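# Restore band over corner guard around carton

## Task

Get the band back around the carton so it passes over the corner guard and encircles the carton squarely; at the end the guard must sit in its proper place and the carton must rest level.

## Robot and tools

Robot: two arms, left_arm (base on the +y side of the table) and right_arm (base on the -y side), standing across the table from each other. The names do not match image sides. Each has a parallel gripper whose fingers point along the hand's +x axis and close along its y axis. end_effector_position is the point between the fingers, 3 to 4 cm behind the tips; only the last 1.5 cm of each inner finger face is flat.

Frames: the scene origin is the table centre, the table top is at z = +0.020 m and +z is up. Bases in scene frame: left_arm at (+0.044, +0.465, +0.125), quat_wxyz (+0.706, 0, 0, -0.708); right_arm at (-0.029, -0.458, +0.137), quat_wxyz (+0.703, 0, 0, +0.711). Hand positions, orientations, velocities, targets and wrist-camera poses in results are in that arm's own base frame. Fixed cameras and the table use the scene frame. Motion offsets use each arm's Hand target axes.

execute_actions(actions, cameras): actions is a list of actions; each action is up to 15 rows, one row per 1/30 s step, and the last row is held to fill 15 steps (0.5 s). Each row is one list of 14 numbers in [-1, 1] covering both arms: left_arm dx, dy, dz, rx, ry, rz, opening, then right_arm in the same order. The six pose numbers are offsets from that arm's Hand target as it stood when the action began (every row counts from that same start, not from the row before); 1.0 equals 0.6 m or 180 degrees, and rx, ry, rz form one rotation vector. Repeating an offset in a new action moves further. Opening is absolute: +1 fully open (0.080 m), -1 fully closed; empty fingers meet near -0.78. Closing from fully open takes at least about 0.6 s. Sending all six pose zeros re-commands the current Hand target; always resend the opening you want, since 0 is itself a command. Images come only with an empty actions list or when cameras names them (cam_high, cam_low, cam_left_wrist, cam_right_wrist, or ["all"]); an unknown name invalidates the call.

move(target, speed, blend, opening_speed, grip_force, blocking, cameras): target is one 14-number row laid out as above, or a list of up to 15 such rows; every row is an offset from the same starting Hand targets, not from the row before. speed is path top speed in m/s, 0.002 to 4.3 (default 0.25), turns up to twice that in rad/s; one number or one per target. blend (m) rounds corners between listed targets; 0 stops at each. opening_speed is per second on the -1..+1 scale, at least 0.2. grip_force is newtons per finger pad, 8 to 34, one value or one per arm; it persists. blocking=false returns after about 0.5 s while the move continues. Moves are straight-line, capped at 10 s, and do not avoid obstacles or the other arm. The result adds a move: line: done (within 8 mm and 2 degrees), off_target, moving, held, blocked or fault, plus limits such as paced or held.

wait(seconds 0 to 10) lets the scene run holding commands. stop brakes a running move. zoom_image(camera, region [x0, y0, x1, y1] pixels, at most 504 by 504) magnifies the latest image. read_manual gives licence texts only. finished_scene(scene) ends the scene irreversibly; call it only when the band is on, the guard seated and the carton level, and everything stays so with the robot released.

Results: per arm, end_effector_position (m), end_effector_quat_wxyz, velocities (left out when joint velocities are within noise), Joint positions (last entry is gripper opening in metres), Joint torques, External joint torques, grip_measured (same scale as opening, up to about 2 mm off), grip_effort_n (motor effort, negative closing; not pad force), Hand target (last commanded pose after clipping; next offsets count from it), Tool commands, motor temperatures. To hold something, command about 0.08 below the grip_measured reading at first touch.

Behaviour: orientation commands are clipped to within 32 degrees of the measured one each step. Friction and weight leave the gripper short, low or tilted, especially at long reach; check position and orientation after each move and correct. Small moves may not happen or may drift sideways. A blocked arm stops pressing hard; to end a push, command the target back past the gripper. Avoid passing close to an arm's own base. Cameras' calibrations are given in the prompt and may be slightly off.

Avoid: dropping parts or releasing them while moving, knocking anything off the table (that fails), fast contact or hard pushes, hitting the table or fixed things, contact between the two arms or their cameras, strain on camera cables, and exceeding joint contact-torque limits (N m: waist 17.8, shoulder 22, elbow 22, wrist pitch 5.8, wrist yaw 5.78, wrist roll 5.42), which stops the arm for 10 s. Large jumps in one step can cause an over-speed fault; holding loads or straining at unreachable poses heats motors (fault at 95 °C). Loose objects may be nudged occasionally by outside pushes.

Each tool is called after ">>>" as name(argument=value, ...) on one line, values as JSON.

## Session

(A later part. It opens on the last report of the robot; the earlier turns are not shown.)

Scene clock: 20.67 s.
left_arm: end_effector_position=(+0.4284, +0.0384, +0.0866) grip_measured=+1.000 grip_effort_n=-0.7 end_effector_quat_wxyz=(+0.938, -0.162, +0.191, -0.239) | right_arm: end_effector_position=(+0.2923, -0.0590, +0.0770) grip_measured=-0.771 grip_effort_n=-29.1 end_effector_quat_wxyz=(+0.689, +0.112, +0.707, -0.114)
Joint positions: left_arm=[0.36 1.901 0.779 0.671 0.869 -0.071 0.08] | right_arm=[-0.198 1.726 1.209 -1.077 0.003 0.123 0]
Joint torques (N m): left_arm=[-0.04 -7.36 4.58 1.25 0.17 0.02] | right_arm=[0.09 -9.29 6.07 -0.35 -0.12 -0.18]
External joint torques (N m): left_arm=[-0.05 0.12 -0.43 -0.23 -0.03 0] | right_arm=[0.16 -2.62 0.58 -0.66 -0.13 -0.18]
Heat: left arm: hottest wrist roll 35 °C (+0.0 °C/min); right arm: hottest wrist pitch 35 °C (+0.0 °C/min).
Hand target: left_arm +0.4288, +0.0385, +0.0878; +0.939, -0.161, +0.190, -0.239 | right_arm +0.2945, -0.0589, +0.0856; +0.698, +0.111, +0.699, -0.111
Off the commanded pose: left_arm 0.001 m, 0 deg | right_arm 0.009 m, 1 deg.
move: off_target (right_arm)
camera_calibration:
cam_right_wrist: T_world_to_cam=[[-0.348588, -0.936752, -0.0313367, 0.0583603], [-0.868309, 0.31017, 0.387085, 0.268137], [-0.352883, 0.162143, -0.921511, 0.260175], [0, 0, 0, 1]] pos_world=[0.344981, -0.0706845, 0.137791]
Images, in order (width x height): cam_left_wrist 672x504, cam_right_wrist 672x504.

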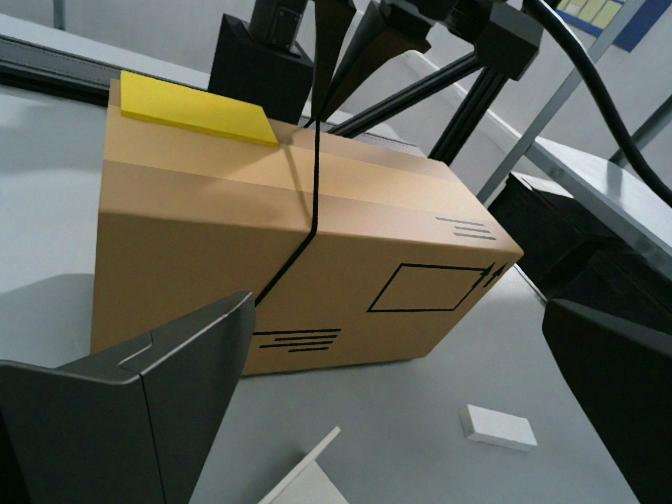

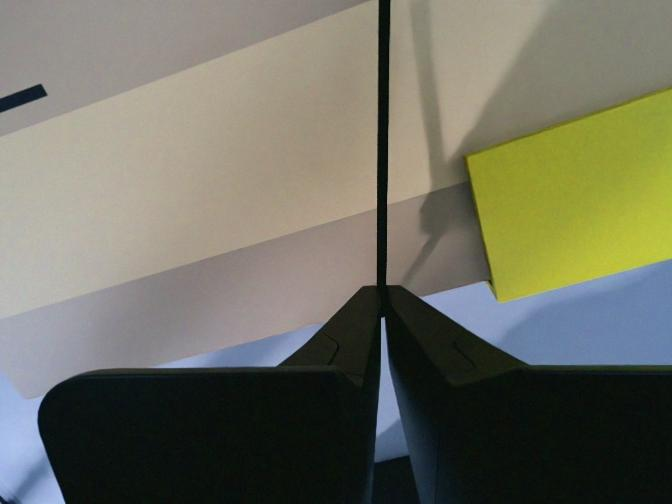

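>>> move(target=[0,0,0,0,0,0,1, 0,-0.0247,-0.0597,0,0,0,-1], speed=0.04, cameras=["cam_left_wrist","cam_right_wrist"])

Scene clock: 22.57 s.
left_arm: end_effector_position=(+0.4284, +0.0384, +0.0866) grip_measured=+1.000 grip_effort_n=-1.6 end_effector_quat_wxyz=(+0.938, -0.162, +0.191, -0.239) | right_arm: end_effector_position=(+0.2634, -0.0644, +0.0848) grip_measured=-0.772 grip_effort_n=-24.9 end_effector_quat_wxyz=(+0.703, +0.111, +0.693, -0.115)
Joint positions: left_arm=[0.36 1.901 0.779 0.671 0.869 -0.071 0.08] | right_arm=[-0.237 1.587 1.088 -1.058 0.005 0.083 0]
Joint torques (N m): left_arm=[0.01 -7.51 4.56 1.27 0.23 0.05] | right_arm=[0.05 -7.96 3.44 -0.93 -0.18 -0.22]
External joint torques (N m): left_arm=[0.06 -0.05 -0.39 -0.19 0.01 0.03] | right_arm=[0.04 -2.25 -2.16 -1.31 -0.19 -0.22]
Heat: left arm: hottest wrist roll 35 °C (+0.0 °C/min); right arm: hottest wrist pitch 35 °C (+0.0 °C/min).
Hand target: left_arm +0.4288, +0.0385, +0.0878; +0.939, -0.161, +0.190, -0.239 | right_arm +0.2560, -0.0619, +0.0856; +0.698, +0.111, +0.698, -0.111
Off the commanded pose: left_arm 0.001 m, 0 deg | right_arm 0.008 m, 1 deg.
move: done
camera_calibration:
cam_right_wrist: T_world_to_cam=[[-0.347297, -0.937106, -0.0349006, 0.0433969], [-0.882025, 0.313792, 0.351519, 0.248662], [-0.318459, 0.152865, -0.93553, 0.249555], [0, 0, 0, 1]] pos_world=[0.313871, -0.0755087, 0.147571]
Images, in order (width x height): cam_left_wrist 672x504, cam_right_wrist 672x504.

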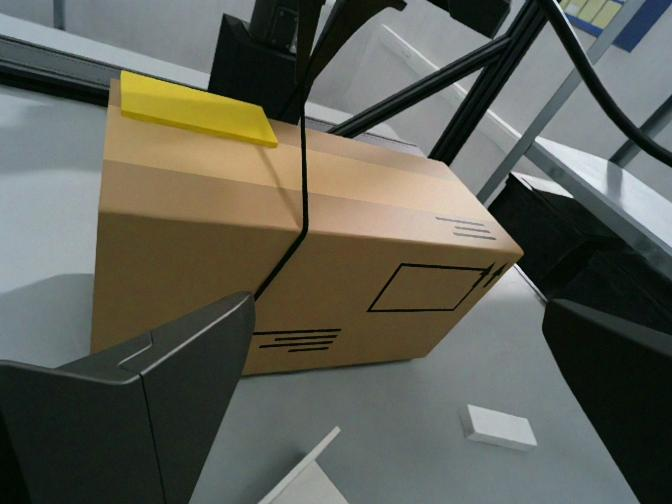

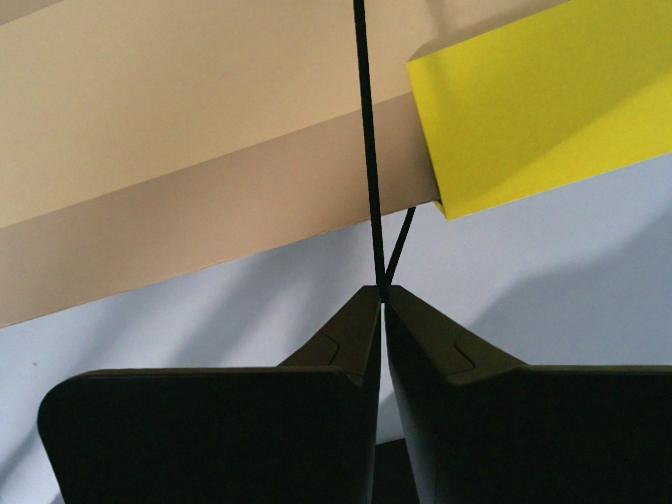

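>>> move(target=[0,0,0,0,0,0,1, 0,-0.0889,0.0289,-0.1,0,0,-1], speed=0.04, cameras=["all"])

Scene clock: 27.07 s.
left_arm: end_effector_position=(+0.4284, +0.0384, +0.0866) grip_measured=+1.000 grip_effort_n=-1.6 end_effector_quat_wxyz=(+0.938, -0.162, +0.191, -0.239) | right_arm: end_effector_position=(+0.2606, -0.1156, +0.0863) grip_measured=-0.772 grip_effort_n=-24.9 end_effector_quat_wxyz=(+0.715, -0.001, +0.699, +0.001)
Joint positions: left_arm=[0.36 1.901 0.779 0.671 0.869 -0.071 0.08] | right_arm=[-0.422 1.633 1.142 -1.06 -0.009 -0.425 0]
Joint torques (N m): left_arm=[-0.08 -7.42 4.47 1.24 0.21 0.06] | right_arm=[-0.74 -5.84 5.17 -0.94 0.25 -0.2]
External joint torques (N m): left_arm=[-0.08 -0.01 -0.45 -0.21 0 0.04] | right_arm=[-0.71 0.25 -0.4 -1.29 0.28 -0.2]
Heat: left arm: hottest wrist roll 35 °C (+0.0 °C/min); right arm: hottest wrist pitch 35 °C (+0.0 °C/min).
Hand target: left_arm +0.4288, +0.0385, +0.0878; +0.939, -0.161, +0.190, -0.239 | right_arm +0.2559, -0.1180, +0.0856; +0.707, +0.000, +0.707, +0.000
Off the commanded pose: left_arm 0.001 m, 0 deg | right_arm 0.005 m, 1 deg.
move: done
camera_calibration:
cam_right_wrist: T_world_to_cam=[[-0.0313946, -0.99876, -0.0386459, -0.0945918], [-0.938558, 0.0161628, 0.344742, 0.242631], [-0.34369, 0.0470945, -0.937902, 0.252441], [0, 0, 0, 1]] pos_world=[0.311515, -0.110285, 0.149464]

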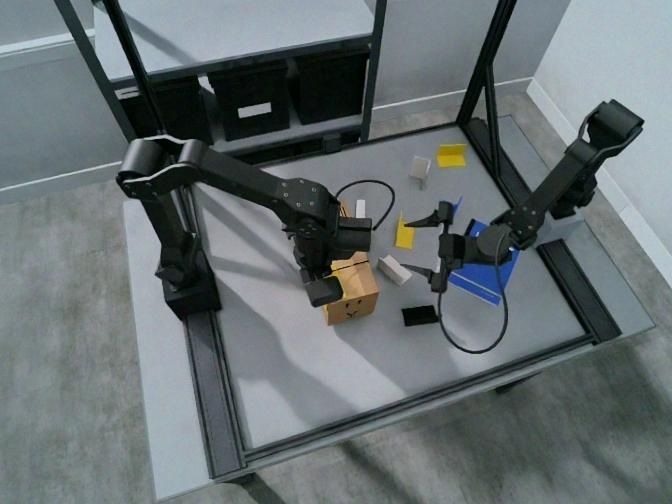

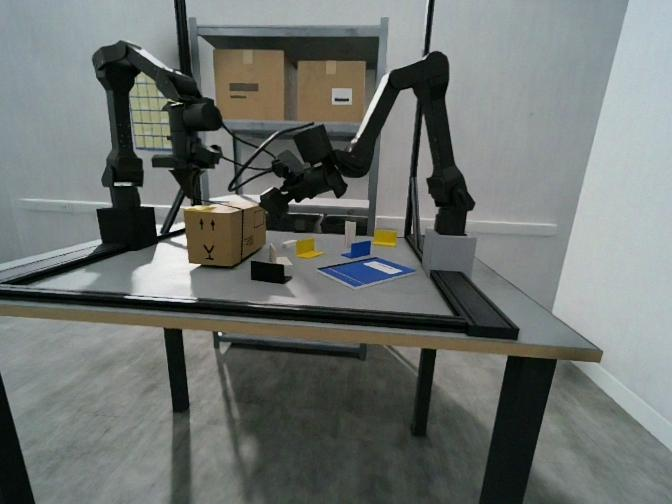

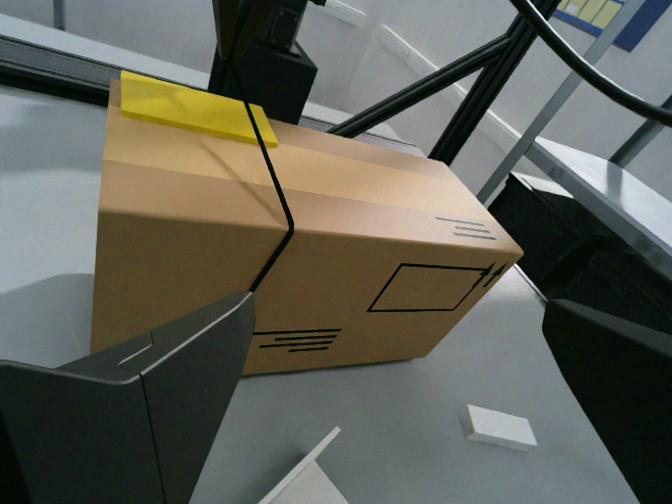

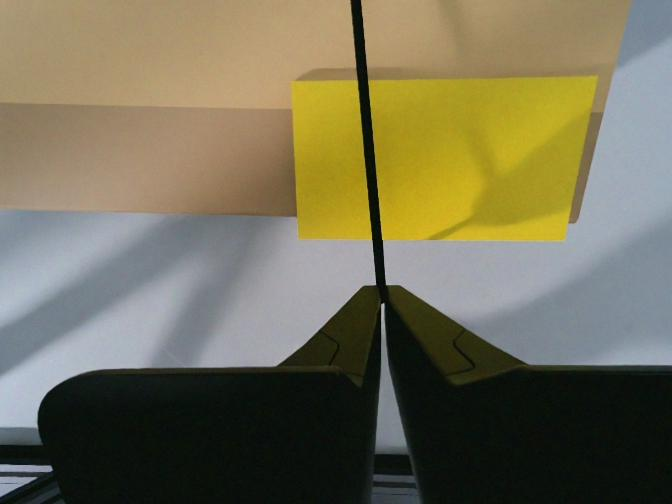

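>>> move(target=[0,0,0,0,0,0,1, 0.0277,-0.0017,0.0467,0,0,0,-1], speed=0.03, cameras=["cam_left_wrist","cam_right_wrist"])

>>> zoom_image(camera="cam_left_wrist", region=[100, 40, 350, 320])

Scene clock: 29.00 s.
left_arm: end_effector_position=(+0.4284, +0.0384, +0.0866) grip_measured=+1.000 grip_effort_n=-1.2 end_effector_quat_wxyz=(+0.938, -0.162, +0.191, -0.239) | right_arm: end_effector_position=(+0.2835, -0.1176, +0.0707) grip_measured=-0.772 grip_effort_n=-24.9 end_effector_quat_wxyz=(+0.710, -0.001, +0.704, +0.003)
Joint positions: left_arm=[0.36 1.901 0.779 0.671 0.869 -0.071 0.08] | right_arm=[-0.396 1.741 1.199 -1.023 -0.006 -0.403 0]
Joint torques (N m): left_arm=[-0.01 -7.43 4.61 1.24 0.25 0.07] | right_arm=[0.01 -6.13 5.42 0.03 0.15 0.18]
External joint torques (N m): left_arm=[-0.01 0.01 -0.34 -0.22 0.03 0.05] | right_arm=[0.04 0.64 -0.02 -0.3 0.18 0.18]
Heat: left arm: hottest wrist roll 35 °C (+0.0 °C/min); right arm: hottest wrist pitch 35 °C (+0.0 °C/min).
Hand target: left_arm +0.4288, +0.0385, +0.0878; +0.939, -0.161, +0.190, -0.239 | right_arm +0.2839, -0.1190, +0.0689; +0.707, +0.000, +0.707, +0.000
Off the commanded pose: left_arm 0.001 m, 0 deg | right_arm 0.002 m, 1 deg.
move: done
camera_calibration:
cam_right_wrist: T_world_to_cam=[[-0.0281149, -0.998744, -0.0414659, -0.0971918], [-0.933923, 0.0114562, 0.35729, 0.266746], [-0.356366, 0.0487712, -0.933073, 0.249179], [0, 0, 0, 1]] pos_world=[0.335186, -0.112278, 0.133166]
Images, in order (width x height): cam_left_wrist 672x504, cam_right_wrist 672x504.

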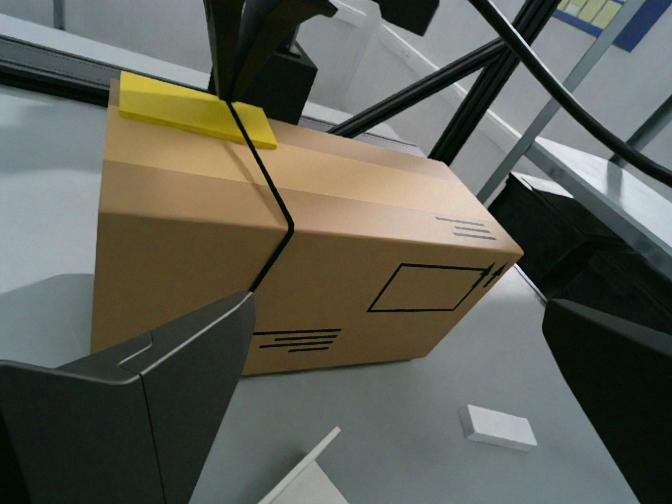

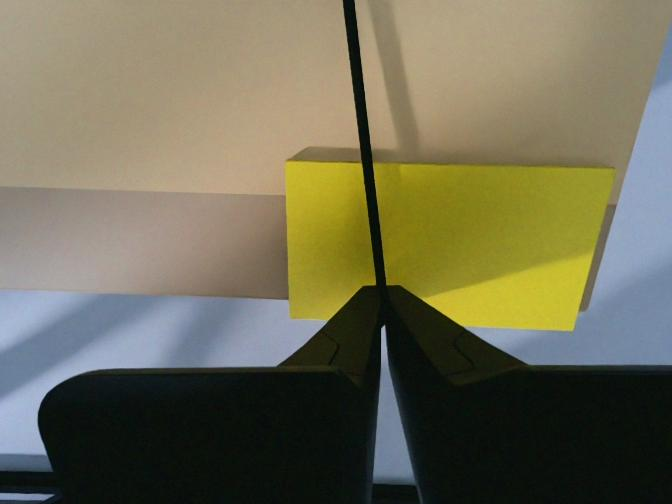

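Scaled by 1.800 from the camera's 672x504 image, which has a finer 960x720 frame.

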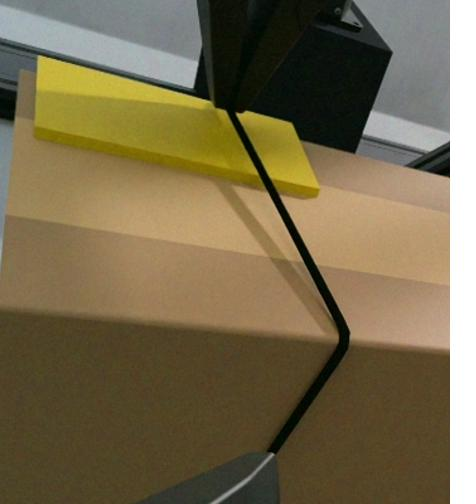

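>>> move(target=[0,0,0,0,0,0,1, 0.0055,0,0,0,0,0,-1], speed=0.02, cameras=["cam_left_wrist","cam_right_wrist"])

>>> zoom_image(camera="cam_left_wrist", region=[100, 40, 350, 320])

Scene clock: 29.93 s.
left_arm: end_effector_position=(+0.4284, +0.0384, +0.0866) grip_measured=+1.000 grip_effort_n=-0.7 end_effector_quat_wxyz=(+0.938, -0.162, +0.191, -0.239) | right_arm: end_effector_position=(+0.2852, -0.1184, +0.0696) grip_measured=-0.772 grip_effort_n=-24.4 end_effector_quat_wxyz=(+0.712, -0.002, +0.702, +0.002)
Joint positions: left_arm=[0.36 1.901 0.779 0.671 0.869 -0.071 0.08] | right_arm=[-0.396 1.744 1.199 -1.014 -0.005 -0.403 0]
Joint torques (N m): left_arm=[0.11 -7.47 4.67 1.25 0.2 0.05] | right_arm=[0.01 -5.9 4.54 0.28 0.12 0.17]
External joint torques (N m): left_arm=[0.14 -0.02 -0.28 -0.21 -0.01 0.02] | right_arm=[-0.01 0.94 -0.98 -0.09 0.15 0.17]
Heat: left arm: hottest wrist roll 35 °C (+0.0 °C/min); right arm: hottest wrist pitch 35 °C (+0.0 °C/min).
Hand target: left_arm +0.4288, +0.0385, +0.0878; +0.939, -0.161, +0.190, -0.239 | right_arm +0.2839, -0.1190, +0.0656; +0.707, +0.000, +0.707, +0.000
Off the commanded pose: left_arm 0.001 m, 0 deg | right_arm 0.004 m, 1 deg.
move: done
camera_calibration:
cam_right_wrist: T_world_to_cam=[[-0.0279528, -0.998856, -0.0388086, -0.0983139], [-0.935561, 0.0124686, 0.352944, 0.269634], [-0.352056, 0.0461736, -0.934839, 0.247367], [0, 0, 0, 1]] pos_world=[0.336598, -0.112985, 0.132267]
Images, in order (width x height): cam_left_wrist 672x504, cam_right_wrist 672x504.

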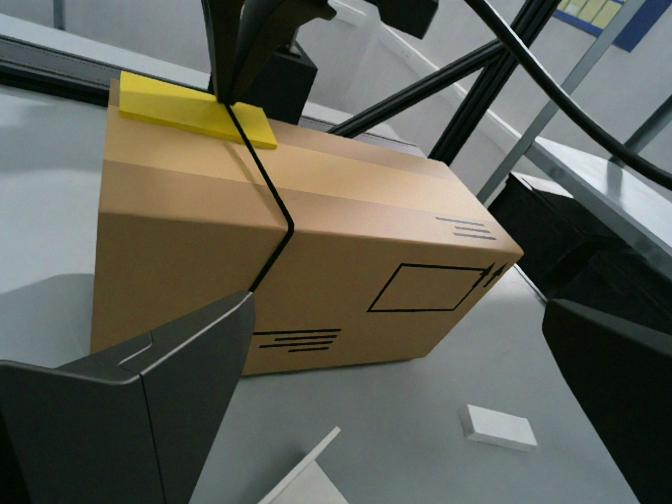

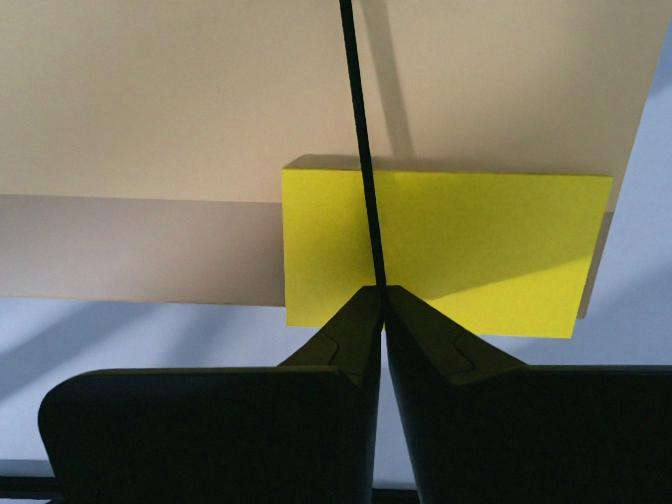

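Scaled by 1.800 from the camera's 672x504 image, which has a finer 960x720 frame.

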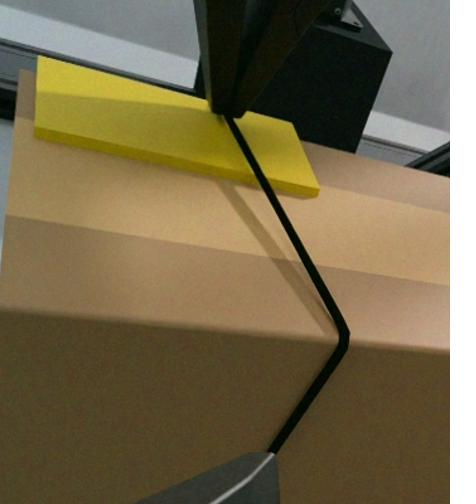

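>>> move(target=[0,0,0,0,0,0,1, 0,0,0,0,0,0,-0.2], opening_speed=0.5, cameras=["cam_left_wrist","cam_right_wrist"])

>>> zoom_image(camera="cam_left_wrist", region=[100, 40, 350, 320])

Scene clock: 32.23 s.
left_arm: end_effector_position=(+0.4284, +0.0384, +0.0866) grip_measured=+1.000 grip_effort_n=-0.7 end_effector_quat_wxyz=(+0.938, -0.162, +0.191, -0.239) | right_arm: end_effector_position=(+0.2850, -0.1190, +0.0693) grip_measured=-0.205 grip_effort_n=19.8 end_effector_quat_wxyz=(+0.711, -0.003, +0.703, +0.001)
Joint positions: left_arm=[0.36 1.901 0.779 0.671 0.869 -0.071 0.08] | right_arm=[-0.396 1.745 1.199 -1.013 -0.001 -0.403 0.026]
Joint torques (N m): left_arm=[0.04 -7.5 4.64 1.18 0.2 0.06] | right_arm=[0.04 -6.02 4.52 0.22 0 0.18]
External joint torques (N m): left_arm=[0.05 -0.08 -0.29 -0.27 -0.02 0.04] | right_arm=[0.03 0.84 -0.96 -0.12 0.03 0.18]
Heat: left arm: hottest wrist roll 35 °C (+0.0 °C/min); right arm: hottest wrist pitch 35 °C (+0.0 °C/min).
Hand target: left_arm +0.4288, +0.0385, +0.0878; +0.939, -0.161, +0.190, -0.239 | right_arm +0.2839, -0.1190, +0.0656; +0.707, +0.000, +0.707, +0.000
Off the commanded pose: left_arm 0.001 m, 0 deg | right_arm 0.004 m, 1 deg.
move: done
camera_calibration:
cam_right_wrist: T_world_to_cam=[[-0.0281032, -0.998985, -0.0352003, -0.0990839], [-0.934721, 0.0137825, 0.355114, 0.269293], [-0.354269, 0.0428823, -0.93416, 0.247163], [0, 0, 0, 1]] pos_world=[0.336492, -0.113294, 0.131772]
Images, in order (width x height): cam_left_wrist 672x504, cam_right_wrist 672x504.

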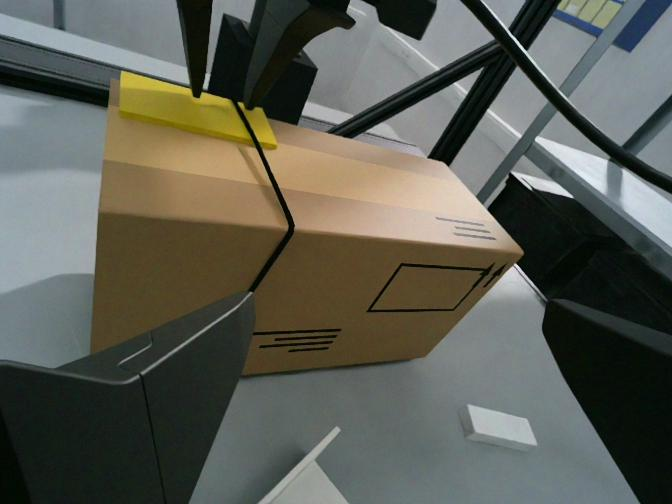

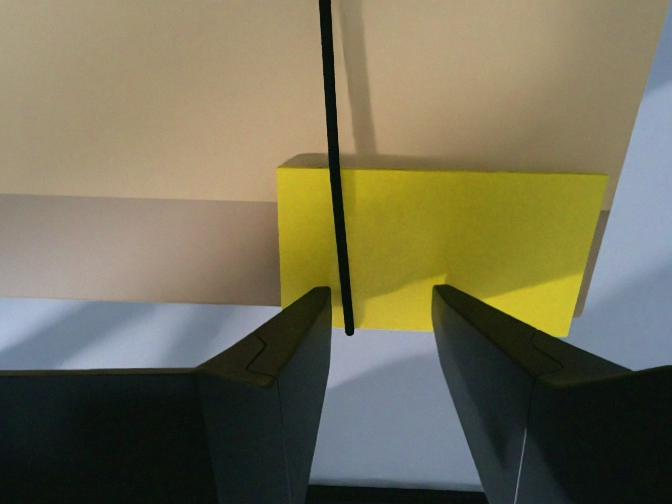

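Scaled by 1.800 from the camera's 672x504 image, which has a finer 960x720 frame.

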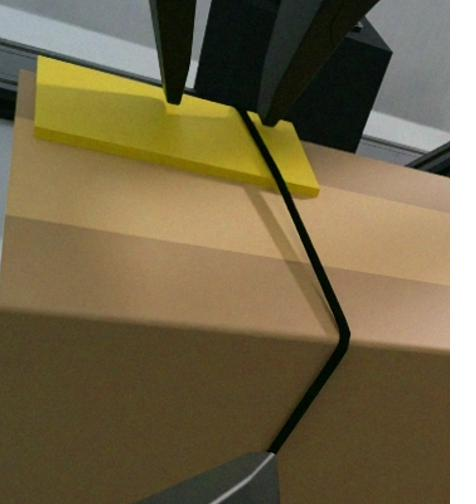

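>>> move(target=[0.0890,0.0207,-0.0365,0.1515,0.0053,0.1719,-0.1, -0.0033,0,0,0,0,0,-0.2], speed=0.08, cameras=["all"])

Scene clock: 38.07 s.
left_arm: end_effector_position=(+0.4662, +0.0173, +0.0503) grip_measured=-0.097 grip_effort_n=-15.6 end_effector_quat_wxyz=(+0.978, +0.118, +0.172, -0.022) | right_arm: end_effector_position=(+0.2841, -0.1187, +0.0692) grip_measured=-0.204 grip_effort_n=19.8 end_effector_quat_wxyz=(+0.710, -0.003, +0.705, +0.002)
Joint positions: left_arm=[0.054 2.014 0.737 0.927 0.053 0.259 0.031] | right_arm=[-0.396 1.745 1.199 -1.017 -0.001 -0.403 0.026]
Joint torques (N m): left_arm=[-0.14 -6.83 4.56 1.69 -0.1 0.1] | right_arm=[0.01 -6.29 5.06 0 0 0.18]
External joint torques (N m): left_arm=[-0.14 0.94 0.07 0.01 -0.11 0.11] | right_arm=[-0.01 0.5 -0.42 -0.35 0.02 0.18]
Heat: left arm: hottest wrist roll 35 °C (+0.0 °C/min); right arm: hottest wrist pitch 35 °C (+0.0 °C/min).
Hand target: left_arm +0.4675, +0.0170, +0.0488; +0.978, +0.120, +0.172, -0.021 | right_arm +0.2839, -0.1190, +0.0676; +0.707, +0.000, +0.707, +0.000
Off the commanded pose: left_arm 0.002 m, 0 deg | right_arm 0.002 m, 1 deg.
move: done
camera_calibration:
cam_left_wrist: T_world_to_cam=[[-0.0470012, -0.975452, -0.215138, 0.063114], [-0.629336, 0.196171, -0.751966, 0.3566], [0.77571, 0.100051, -0.623108, -0.250647], [0, 0, 0, 1]] pos_world=[0.421817, 0.0166873, 0.125549]
cam_right_wrist: T_world_to_cam=[[-0.028212, -0.998928, -0.0367042, -0.0986634], [-0.933352, 0.0131793, 0.358722, 0.267789], [-0.357853, 0.0443782, -0.932723, 0.247936], [0, 0, 0, 1]] pos_world=[0.335883, -0.11309, 0.131572]

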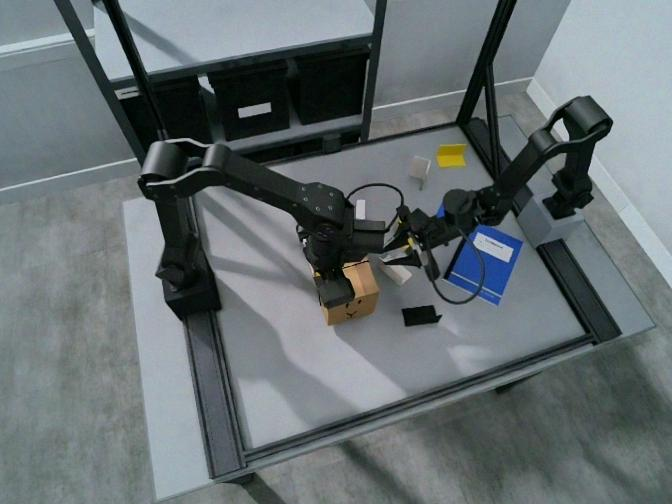

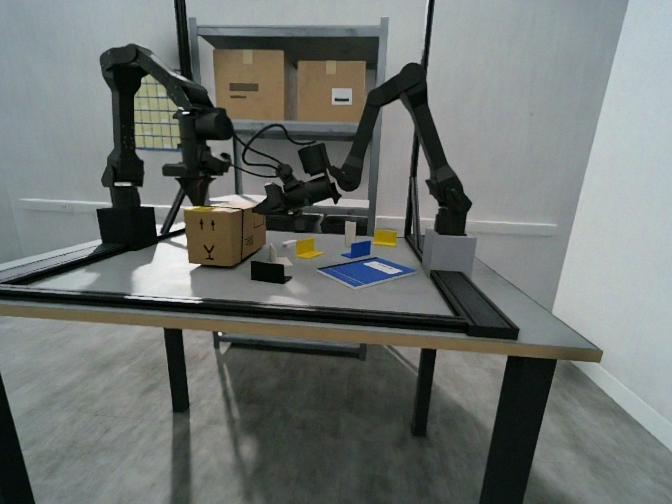

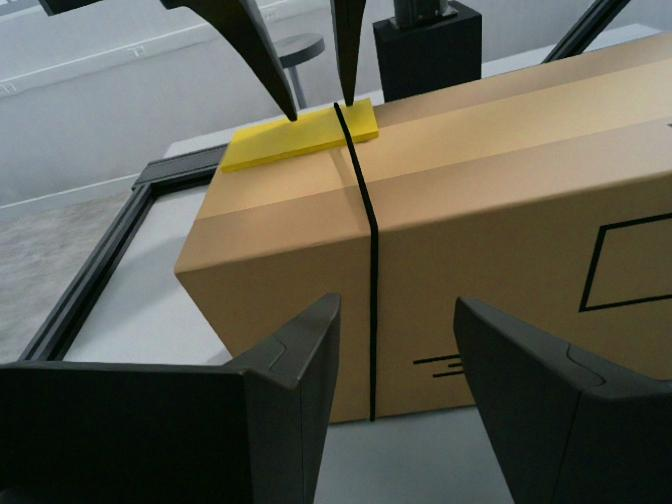

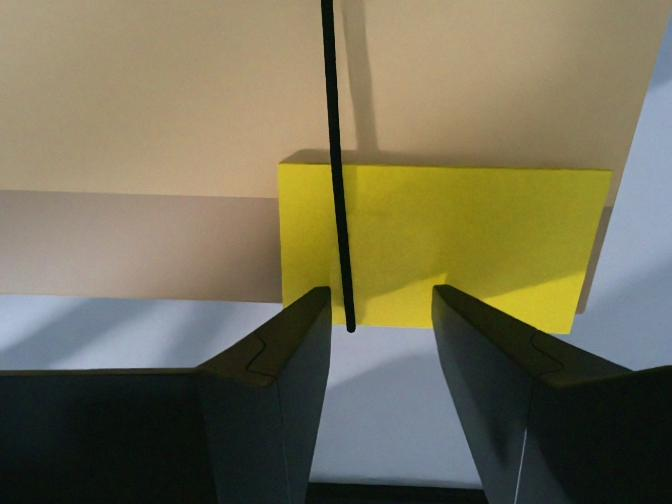

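>>> move(target=[0.044,0.0072,-0.0008,0,0,0,-0.1, 0,0,0,0,0,0,-0.2], speed=0.05, cameras=["cam_left_wrist"])

>>> zoom_image(camera="cam_left_wrist", region=[270, 180, 520, 380])

Scene clock: 40.07 s.
left_arm: end_effector_position=(+0.4905, +0.0205, +0.0420) grip_measured=-0.097 grip_effort_n=-15.6 end_effector_quat_wxyz=(+0.978, +0.119, +0.171, -0.021) | right_arm: end_effector_position=(+0.2841, -0.1187, +0.0692) grip_measured=-0.204 grip_effort_n=19.8 end_effector_quat_wxyz=(+0.710, -0.003, +0.705, +0.002)
Joint positions: left_arm=[0.059 2.102 0.843 0.912 0.055 0.262 0.031] | right_arm=[-0.396 1.745 1.199 -1.017 -0.001 -0.403 0.026]
Joint torques (N m): left_arm=[0.14 -7.49 5.16 1.26 0.12 0.04] | right_arm=[0.01 -6.29 5.07 0.01 0 0.17]
External joint torques (N m): left_arm=[0.14 0.78 0.73 -0.37 0.1 0.05] | right_arm=[0.02 0.48 -0.33 -0.31 0.02 0.17]
Heat: left arm: hottest wrist roll 35 °C (+0.0 °C/min); right arm: hottest wrist pitch 35 °C (+0.0 °C/min).
Hand target: left_arm +0.4926, +0.0214, +0.0404; +0.978, +0.120, +0.172, -0.021 | right_arm +0.2839, -0.1190, +0.0676; +0.707, +0.000, +0.707, +0.000
Off the commanded pose: left_arm 0.003 m, 0 deg | right_arm 0.002 m, 1 deg.
move: done
camera_calibration:
cam_left_wrist: T_world_to_cam=[[-0.0452078, -0.975057, -0.217301, 0.0648261], [-0.628094, 0.196893, -0.752815, 0.364464], [0.776823, 0.102452, -0.621329, -0.275568], [0, 0, 0, 1]] pos_world=[0.445916, 0.0196813, 0.117242]
Images, in order (width x height): cam_left_wrist 672x504.

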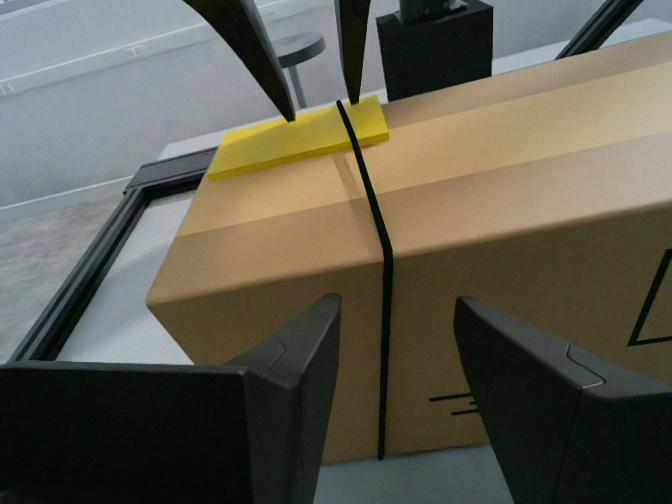

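Scaled by 2.016 from the camera's 672x504 image, which has a finer 960x720 frame.

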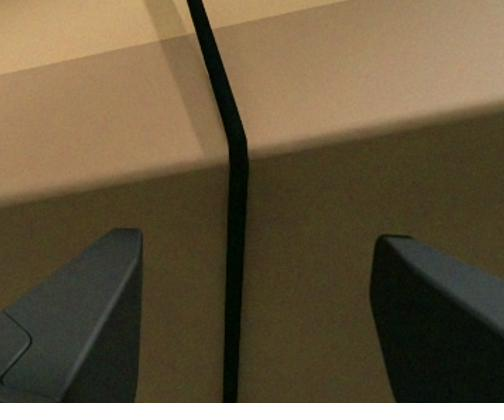

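>>> move(target=[0.0094,0.0008,0.0033,0,0,0,-0.1, 0,0,0,0,0,0,-0.2], speed=0.03, cameras=["cam_left_wrist"])

>>> zoom_image(camera="cam_left_wrist", region=[270, 180, 520, 380])

Scene clock: 41.03 s.
left_arm: end_effector_position=(+0.4962, +0.0208, +0.0419) grip_measured=-0.097 grip_effort_n=-15.6 end_effector_quat_wxyz=(+0.978, +0.119, +0.172, -0.021) | right_arm: end_effector_position=(+0.2841, -0.1187, +0.0692) grip_measured=-0.204 grip_effort_n=19.8 end_effector_quat_wxyz=(+0.710, -0.003, +0.705, +0.002)
Joint positions: left_arm=[0.059 2.115 0.869 0.899 0.055 0.262 0.031] | right_arm=[-0.396 1.745 1.199 -1.017 -0.001 -0.403 0.026]
Joint torques (N m): left_arm=[0.18 -7.29 5.32 1.32 0.05 0.08] | right_arm=[0 -6.27 5.05 0.01 0 0.17]
External joint torques (N m): left_arm=[0.14 1.22 0.71 -0.35 0.04 0.09] | right_arm=[-0.01 0.57 -0.47 -0.35 0.03 0.17]
Heat: left arm: hottest wrist roll 35 °C (+0.0 °C/min); right arm: hottest wrist pitch 35 °C (+0.0 °C/min).
Hand target: left_arm +0.4986, +0.0214, +0.0403; +0.978, +0.120, +0.172, -0.021 | right_arm +0.2839, -0.1190, +0.0676; +0.707, +0.000, +0.707, +0.000
Off the commanded pose: left_arm 0.003 m, 0 deg | right_arm 0.002 m, 1 deg.
move: done
camera_calibration:
cam_left_wrist: T_world_to_cam=[[-0.0452864, -0.97506, -0.217274, 0.0654846], [-0.628415, 0.196878, -0.752551, 0.368005], [0.776559, 0.102458, -0.621658, -0.279941], [0, 0, 0, 1]] pos_world=[0.451617, 0.0200813, 0.117143]
Images, in order (width x height): cam_left_wrist 672x504.

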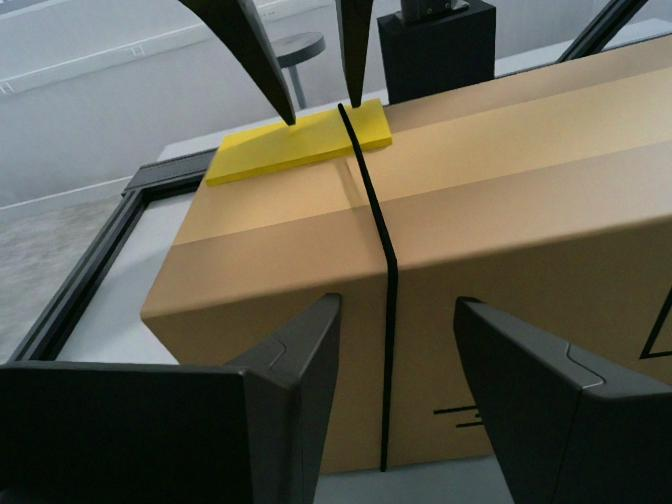

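Scaled by 2.016 from the camera's 672x504 image, which has a finer 960x720 frame.

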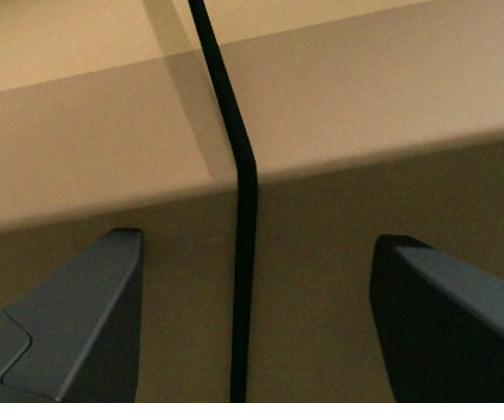

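>>> move(target=[0.0063,0.0006,0.0025,0,0,0,-0.1, 0,0,0,0,0,0,-0.2], speed=0.02, cameras=["cam_left_wrist"])

>>> zoom_image(camera="cam_left_wrist", region=[270, 180, 520, 380])

Scene clock: 41.97 s.
left_arm: end_effector_position=(+0.4974, +0.0209, +0.0416) grip_measured=-0.097 grip_effort_n=-14.7 end_effector_quat_wxyz=(+0.977, +0.119, +0.173, -0.021) | right_arm: end_effector_position=(+0.2841, -0.1187, +0.0692) grip_measured=-0.204 grip_effort_n=19.3 end_effector_quat_wxyz=(+0.710, -0.003, +0.705, +0.002)
Joint positions: left_arm=[0.059 2.117 0.875 0.889 0.055 0.262 0.031] | right_arm=[-0.396 1.745 1.199 -1.017 -0.001 -0.403 0.026]
Joint torques (N m): left_arm=[-0.03 -6.73 6.58 1.25 0.07 0.08] | right_arm=[0.01 -6.29 5.05 0.01 0 0.17]
External joint torques (N m): left_arm=[-0.03 1.85 1.96 -0.42 0.06 0.09] | right_arm=[0 0.59 -0.47 -0.34 0.03 0.17]
Heat: left arm: hottest wrist roll 35 °C (+0.0 °C/min); right arm: hottest wrist pitch 35 °C (+0.0 °C/min).
Hand target: left_arm +0.5027, +0.0214, +0.0405; +0.978, +0.120, +0.172, -0.021 | right_arm +0.2839, -0.1190, +0.0676; +0.707, +0.000, +0.707, +0.000
Off the commanded pose: left_arm 0.005 m, 0 deg | right_arm 0.002 m, 1 deg.
move: done
camera_calibration:
cam_left_wrist: T_world_to_cam=[[-0.046075, -0.975109, -0.216884, 0.0659433], [-0.631313, 0.196684, -0.750173, 0.369901], [0.774158, 0.102358, -0.624662, -0.279737], [0, 0, 0, 1]] pos_world=[0.453123, 0.0201815, 0.117051]
Images, in order (width x height): cam_left_wrist 672x504.

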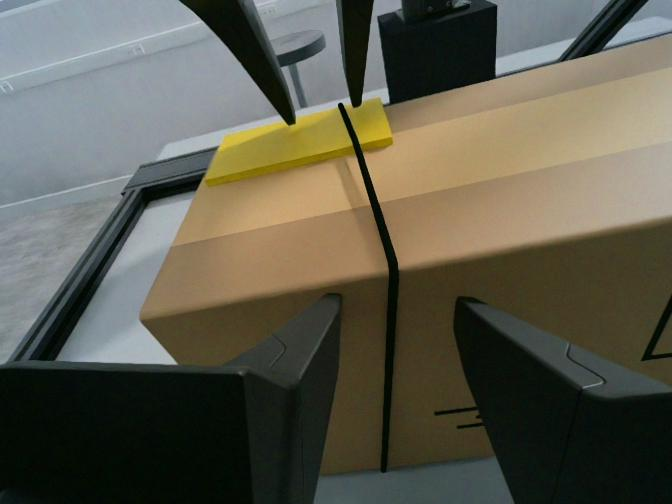

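Scaled by 2.016 from the camera's 672x504 image, which has a finer 960x720 frame.

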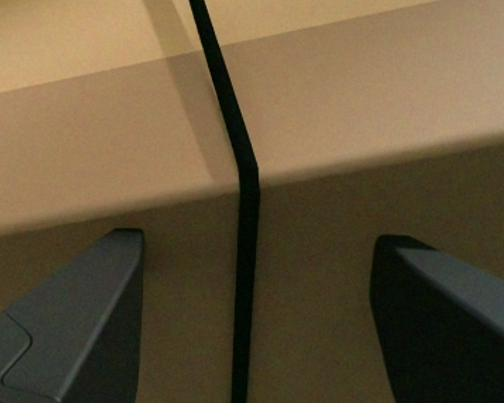

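>>> move(target=[0,0,0,0,0,0,-1, 0,0,0,0,0,0,-0.2], opening_speed=0.6, cameras=["cam_left_wrist","cam_right_wrist"])

>>> zoom_image(camera="cam_left_wrist", region=[270, 180, 520, 380])

Scene clock: 43.87 s.
left_arm: end_effector_position=(+0.4980, +0.0233, +0.0414) grip_measured=-0.773 grip_effort_n=-24.4 end_effector_quat_wxyz=(+0.977, +0.118, +0.174, -0.018) | right_arm: end_effector_position=(+0.2841, -0.1187, +0.0692) grip_measured=-0.204 grip_effort_n=19.8 end_effector_quat_wxyz=(+0.710, -0.003, +0.705, +0.002)
Joint positions: left_arm=[0.063 2.119 0.879 0.888 0.053 0.262 0] | right_arm=[-0.396 1.745 1.199 -1.017 -0.001 -0.403 0.026]
Joint torques (N m): left_arm=[-0.42 -6.91 6.19 1.32 0.11 0.07] | right_arm=[0.02 -6.3 5.06 0.01 0 0.17]
External joint torques (N m): left_arm=[-0.44 1.75 1.54 -0.37 0.1 0.08] | right_arm=[0.03 0.52 -0.41 -0.33 0.02 0.17]
Motor temperatures (°C): left_arm=[26 35 34 32 28 35] | right_arm=[28 32 33 35 29 31]
Heat: left arm: hottest shoulder 35 °C (+6.8 °C/min); right arm: hottest wrist pitch 35 °C (+0.0 °C/min).
Hand target: left_arm +0.5027, +0.0213, +0.0404; +0.978, +0.120, +0.172, -0.021 | right_arm +0.2839, -0.1190, +0.0676; +0.707, +0.000, +0.707, +0.000
Off the commanded pose: left_arm 0.005 m, 0 deg | right_arm 0.002 m, 1 deg.
move: done
camera_calibration:
cam_left_wrist: T_world_to_cam=[[-0.0403469, -0.975225, -0.217503, 0.0654214], [-0.632726, 0.193411, -0.749833, 0.370387], [0.773324, 0.107367, -0.624854, -0.280397], [0, 0, 0, 1]] pos_world=[0.453831, 0.0222688, 0.116751]
cam_right_wrist: T_world_to_cam=[[-0.028212, -0.998928, -0.0367042, -0.0986634], [-0.933352, 0.0131793, 0.358722, 0.267789], [-0.357853, 0.0443782, -0.932723, 0.247936], [0, 0, 0, 1]] pos_world=[0.335883, -0.11309, 0.131572]
Images, in order (width x height): cam_left_wrist 672x504, cam_right_wrist 672x504.

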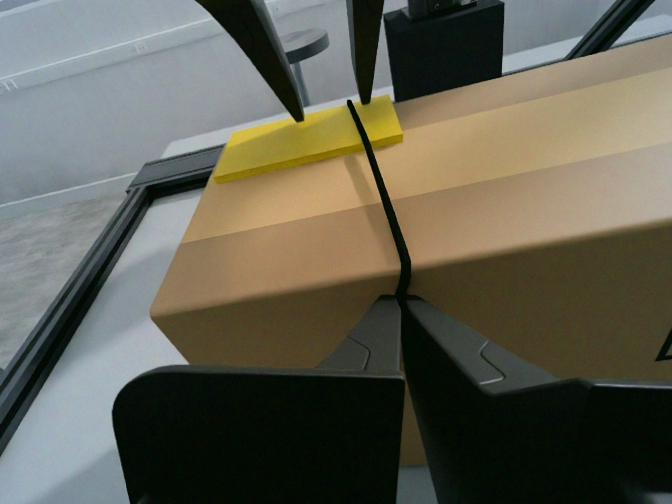

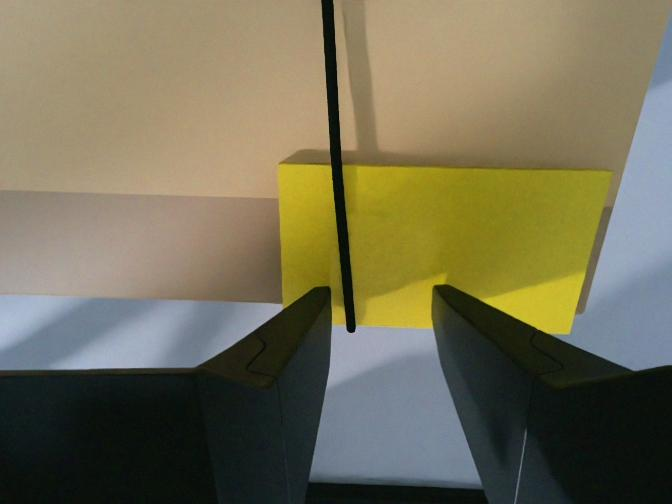

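Scaled by 2.016 from the camera's 672x504 image, which has a finer 960x720 frame.

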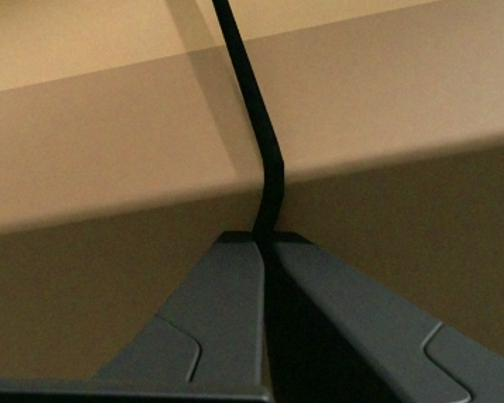

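>>> move(target=[-0.0262,-0.0023,-0.0092,0,0,0,-1, 0,0,0,0,0,0,-0.2], speed=0.04, cameras=["cam_left_wrist","cam_right_wrist"])

Scene clock: 45.10 s.
left_arm: end_effector_position=(+0.4895, +0.0220, +0.0401) grip_measured=-0.774 grip_effort_n=-21.6 end_effector_quat_wxyz=(+0.978, +0.119, +0.171, -0.019) | right_arm: end_effector_position=(+0.2841, -0.1187, +0.0692) grip_measured=-0.204 grip_effort_n=19.8 end_effector_quat_wxyz=(+0.710, -0.003, +0.705, +0.002)
Joint positions: left_arm=[0.062 2.108 0.838 0.924 0.056 0.262 0] | right_arm=[-0.396 1.745 1.199 -1.017 -0.001 -0.403 0.026]
Joint torques (N m): left_arm=[0.09 -9.46 2.31 1.45 0.06 0.11] | right_arm=[0.01 -6.29 5.06 0 0 0.17]
External joint torques (N m): left_arm=[0.17 -1 -2.24 -0.24 0.04 0.12] | right_arm=[-0.02 0.56 -0.47 -0.35 0.02 0.17]
Heat: left arm: hottest shoulder 35 °C (+6.7 °C/min); right arm: hottest wrist pitch 35 °C (+0.0 °C/min).
Hand target: left_arm +0.4859, +0.0213, +0.0404; +0.978, +0.120, +0.172, -0.021 | right_arm +0.2839, -0.1190, +0.0676; +0.707, +0.000, +0.707, +0.000
Off the commanded pose: left_arm 0.004 m, 0 deg | right_arm 0.002 m, 1 deg.
move: done
camera_calibration:
cam_left_wrist: T_world_to_cam=[[-0.0422936, -0.975123, -0.217594, 0.0644438], [-0.627487, 0.195402, -0.753709, 0.361918], [0.777477, 0.10466, -0.620141, -0.276654], [0, 0, 0, 1]] pos_world=[0.444917, 0.0210757, 0.115239]
cam_right_wrist: T_world_to_cam=[[-0.028212, -0.998928, -0.0367042, -0.0986634], [-0.933352, 0.0131793, 0.358722, 0.267789], [-0.357853, 0.0443782, -0.932723, 0.247936], [0, 0, 0, 1]] pos_world=[0.335883, -0.11309, 0.131572]
Images, in order (width x height): cam_left_wrist 672x504, cam_right_wrist 672x504.

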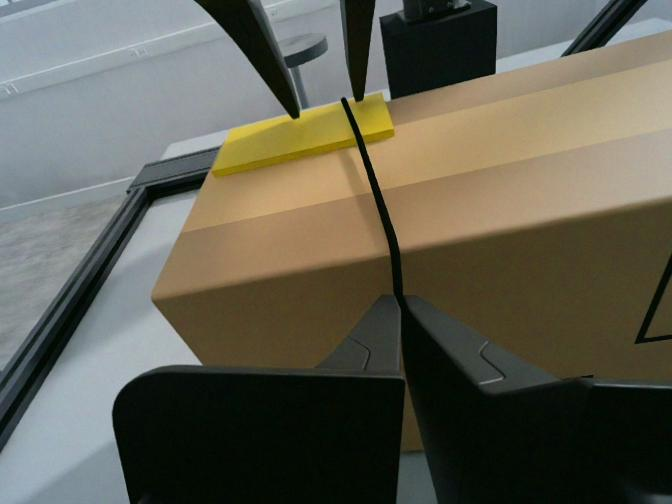

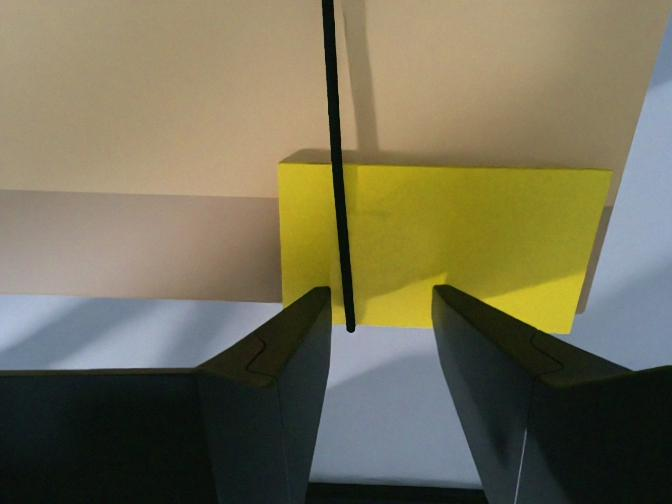

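>>> move(target=[-0.0114,0.0367,0.0231,-0.078,0,0,-1, 0,0,0,0,0,0,-0.2], speed=0.04, cameras=["cam_left_wrist","cam_right_wrist"])

Scene clock: 48.80 s.
left_arm: end_effector_position=(+0.4847, +0.0351, +0.0477) grip_measured=-0.774 grip_effort_n=-20.7 end_effector_quat_wxyz=(+0.982, -0.001, +0.188, -0.005) | right_arm: end_effector_position=(+0.2841, -0.1187, +0.0692) grip_measured=-0.204 grip_effort_n=19.3 end_effector_quat_wxyz=(+0.710, -0.003, +0.705, +0.002)
Joint positions: left_arm=[0.106 2.054 0.837 0.837 0.108 0.04 0] | right_arm=[-0.396 1.745 1.199 -1.017 -0.001 -0.403 0.026]
Joint torques (N m): left_arm=[0.8 -10.93 4.23 1.62 0.01 -0.06] | right_arm=[0.01 -6.3 5.05 0.01 0 0.17]
External joint torques (N m): left_arm=[0.8 -2.6 -0.54 -0.07 -0.02 -0.06] | right_arm=[0.1 0.58 -0.47 -0.34 0.02 0.17]
Heat: left arm: hottest shoulder 37 °C (+8.6 °C/min); right arm: hottest wrist pitch 35 °C (+0.0 °C/min).
Hand target: left_arm +0.4860, +0.0393, +0.0604; +0.985, -0.001, +0.173, +0.000 | right_arm +0.2839, -0.1190, +0.0676; +0.707, +0.000, +0.707, +0.000
Off the commanded pose: left_arm 0.013 m, 2 deg | right_arm 0.002 m, 1 deg.
move: off_target (left_arm)
camera_calibration:
cam_left_wrist: T_world_to_cam=[[0.0274186, -0.999574, 0.0100387, 0.0348528], [-0.658387, -0.0256145, -0.752243, 0.384717], [0.75218, 0.0140161, -0.658809, -0.252233], [0, 0, 0, 1]] pos_world=[0.442062, 0.0482276, 0.122878]
cam_right_wrist: T_world_to_cam=[[-0.028212, -0.998928, -0.0367042, -0.0986634], [-0.933352, 0.0131793, 0.358722, 0.267789], [-0.357853, 0.0443782, -0.932723, 0.247936], [0, 0, 0, 1]] pos_world=[0.335883, -0.11309, 0.131572]
Images, in order (width x height): cam_left_wrist 672x504, cam_right_wrist 672x504.

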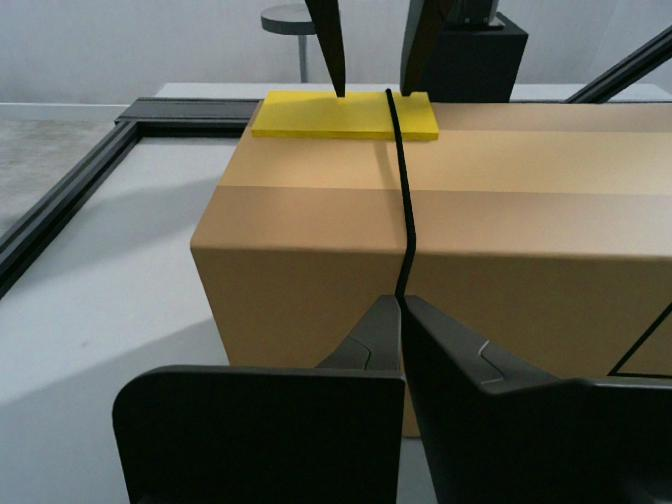

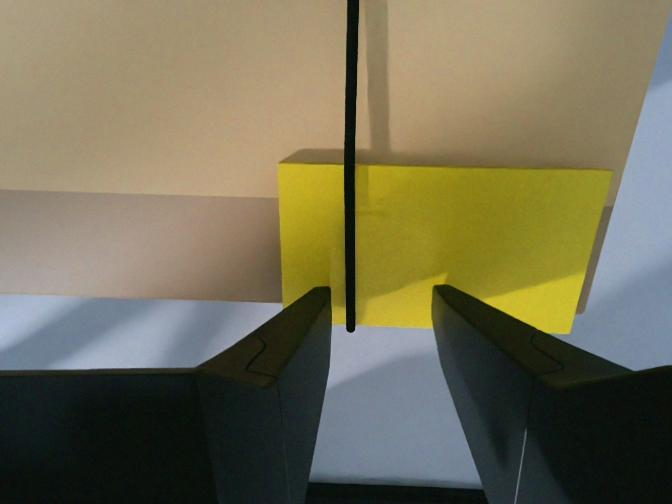

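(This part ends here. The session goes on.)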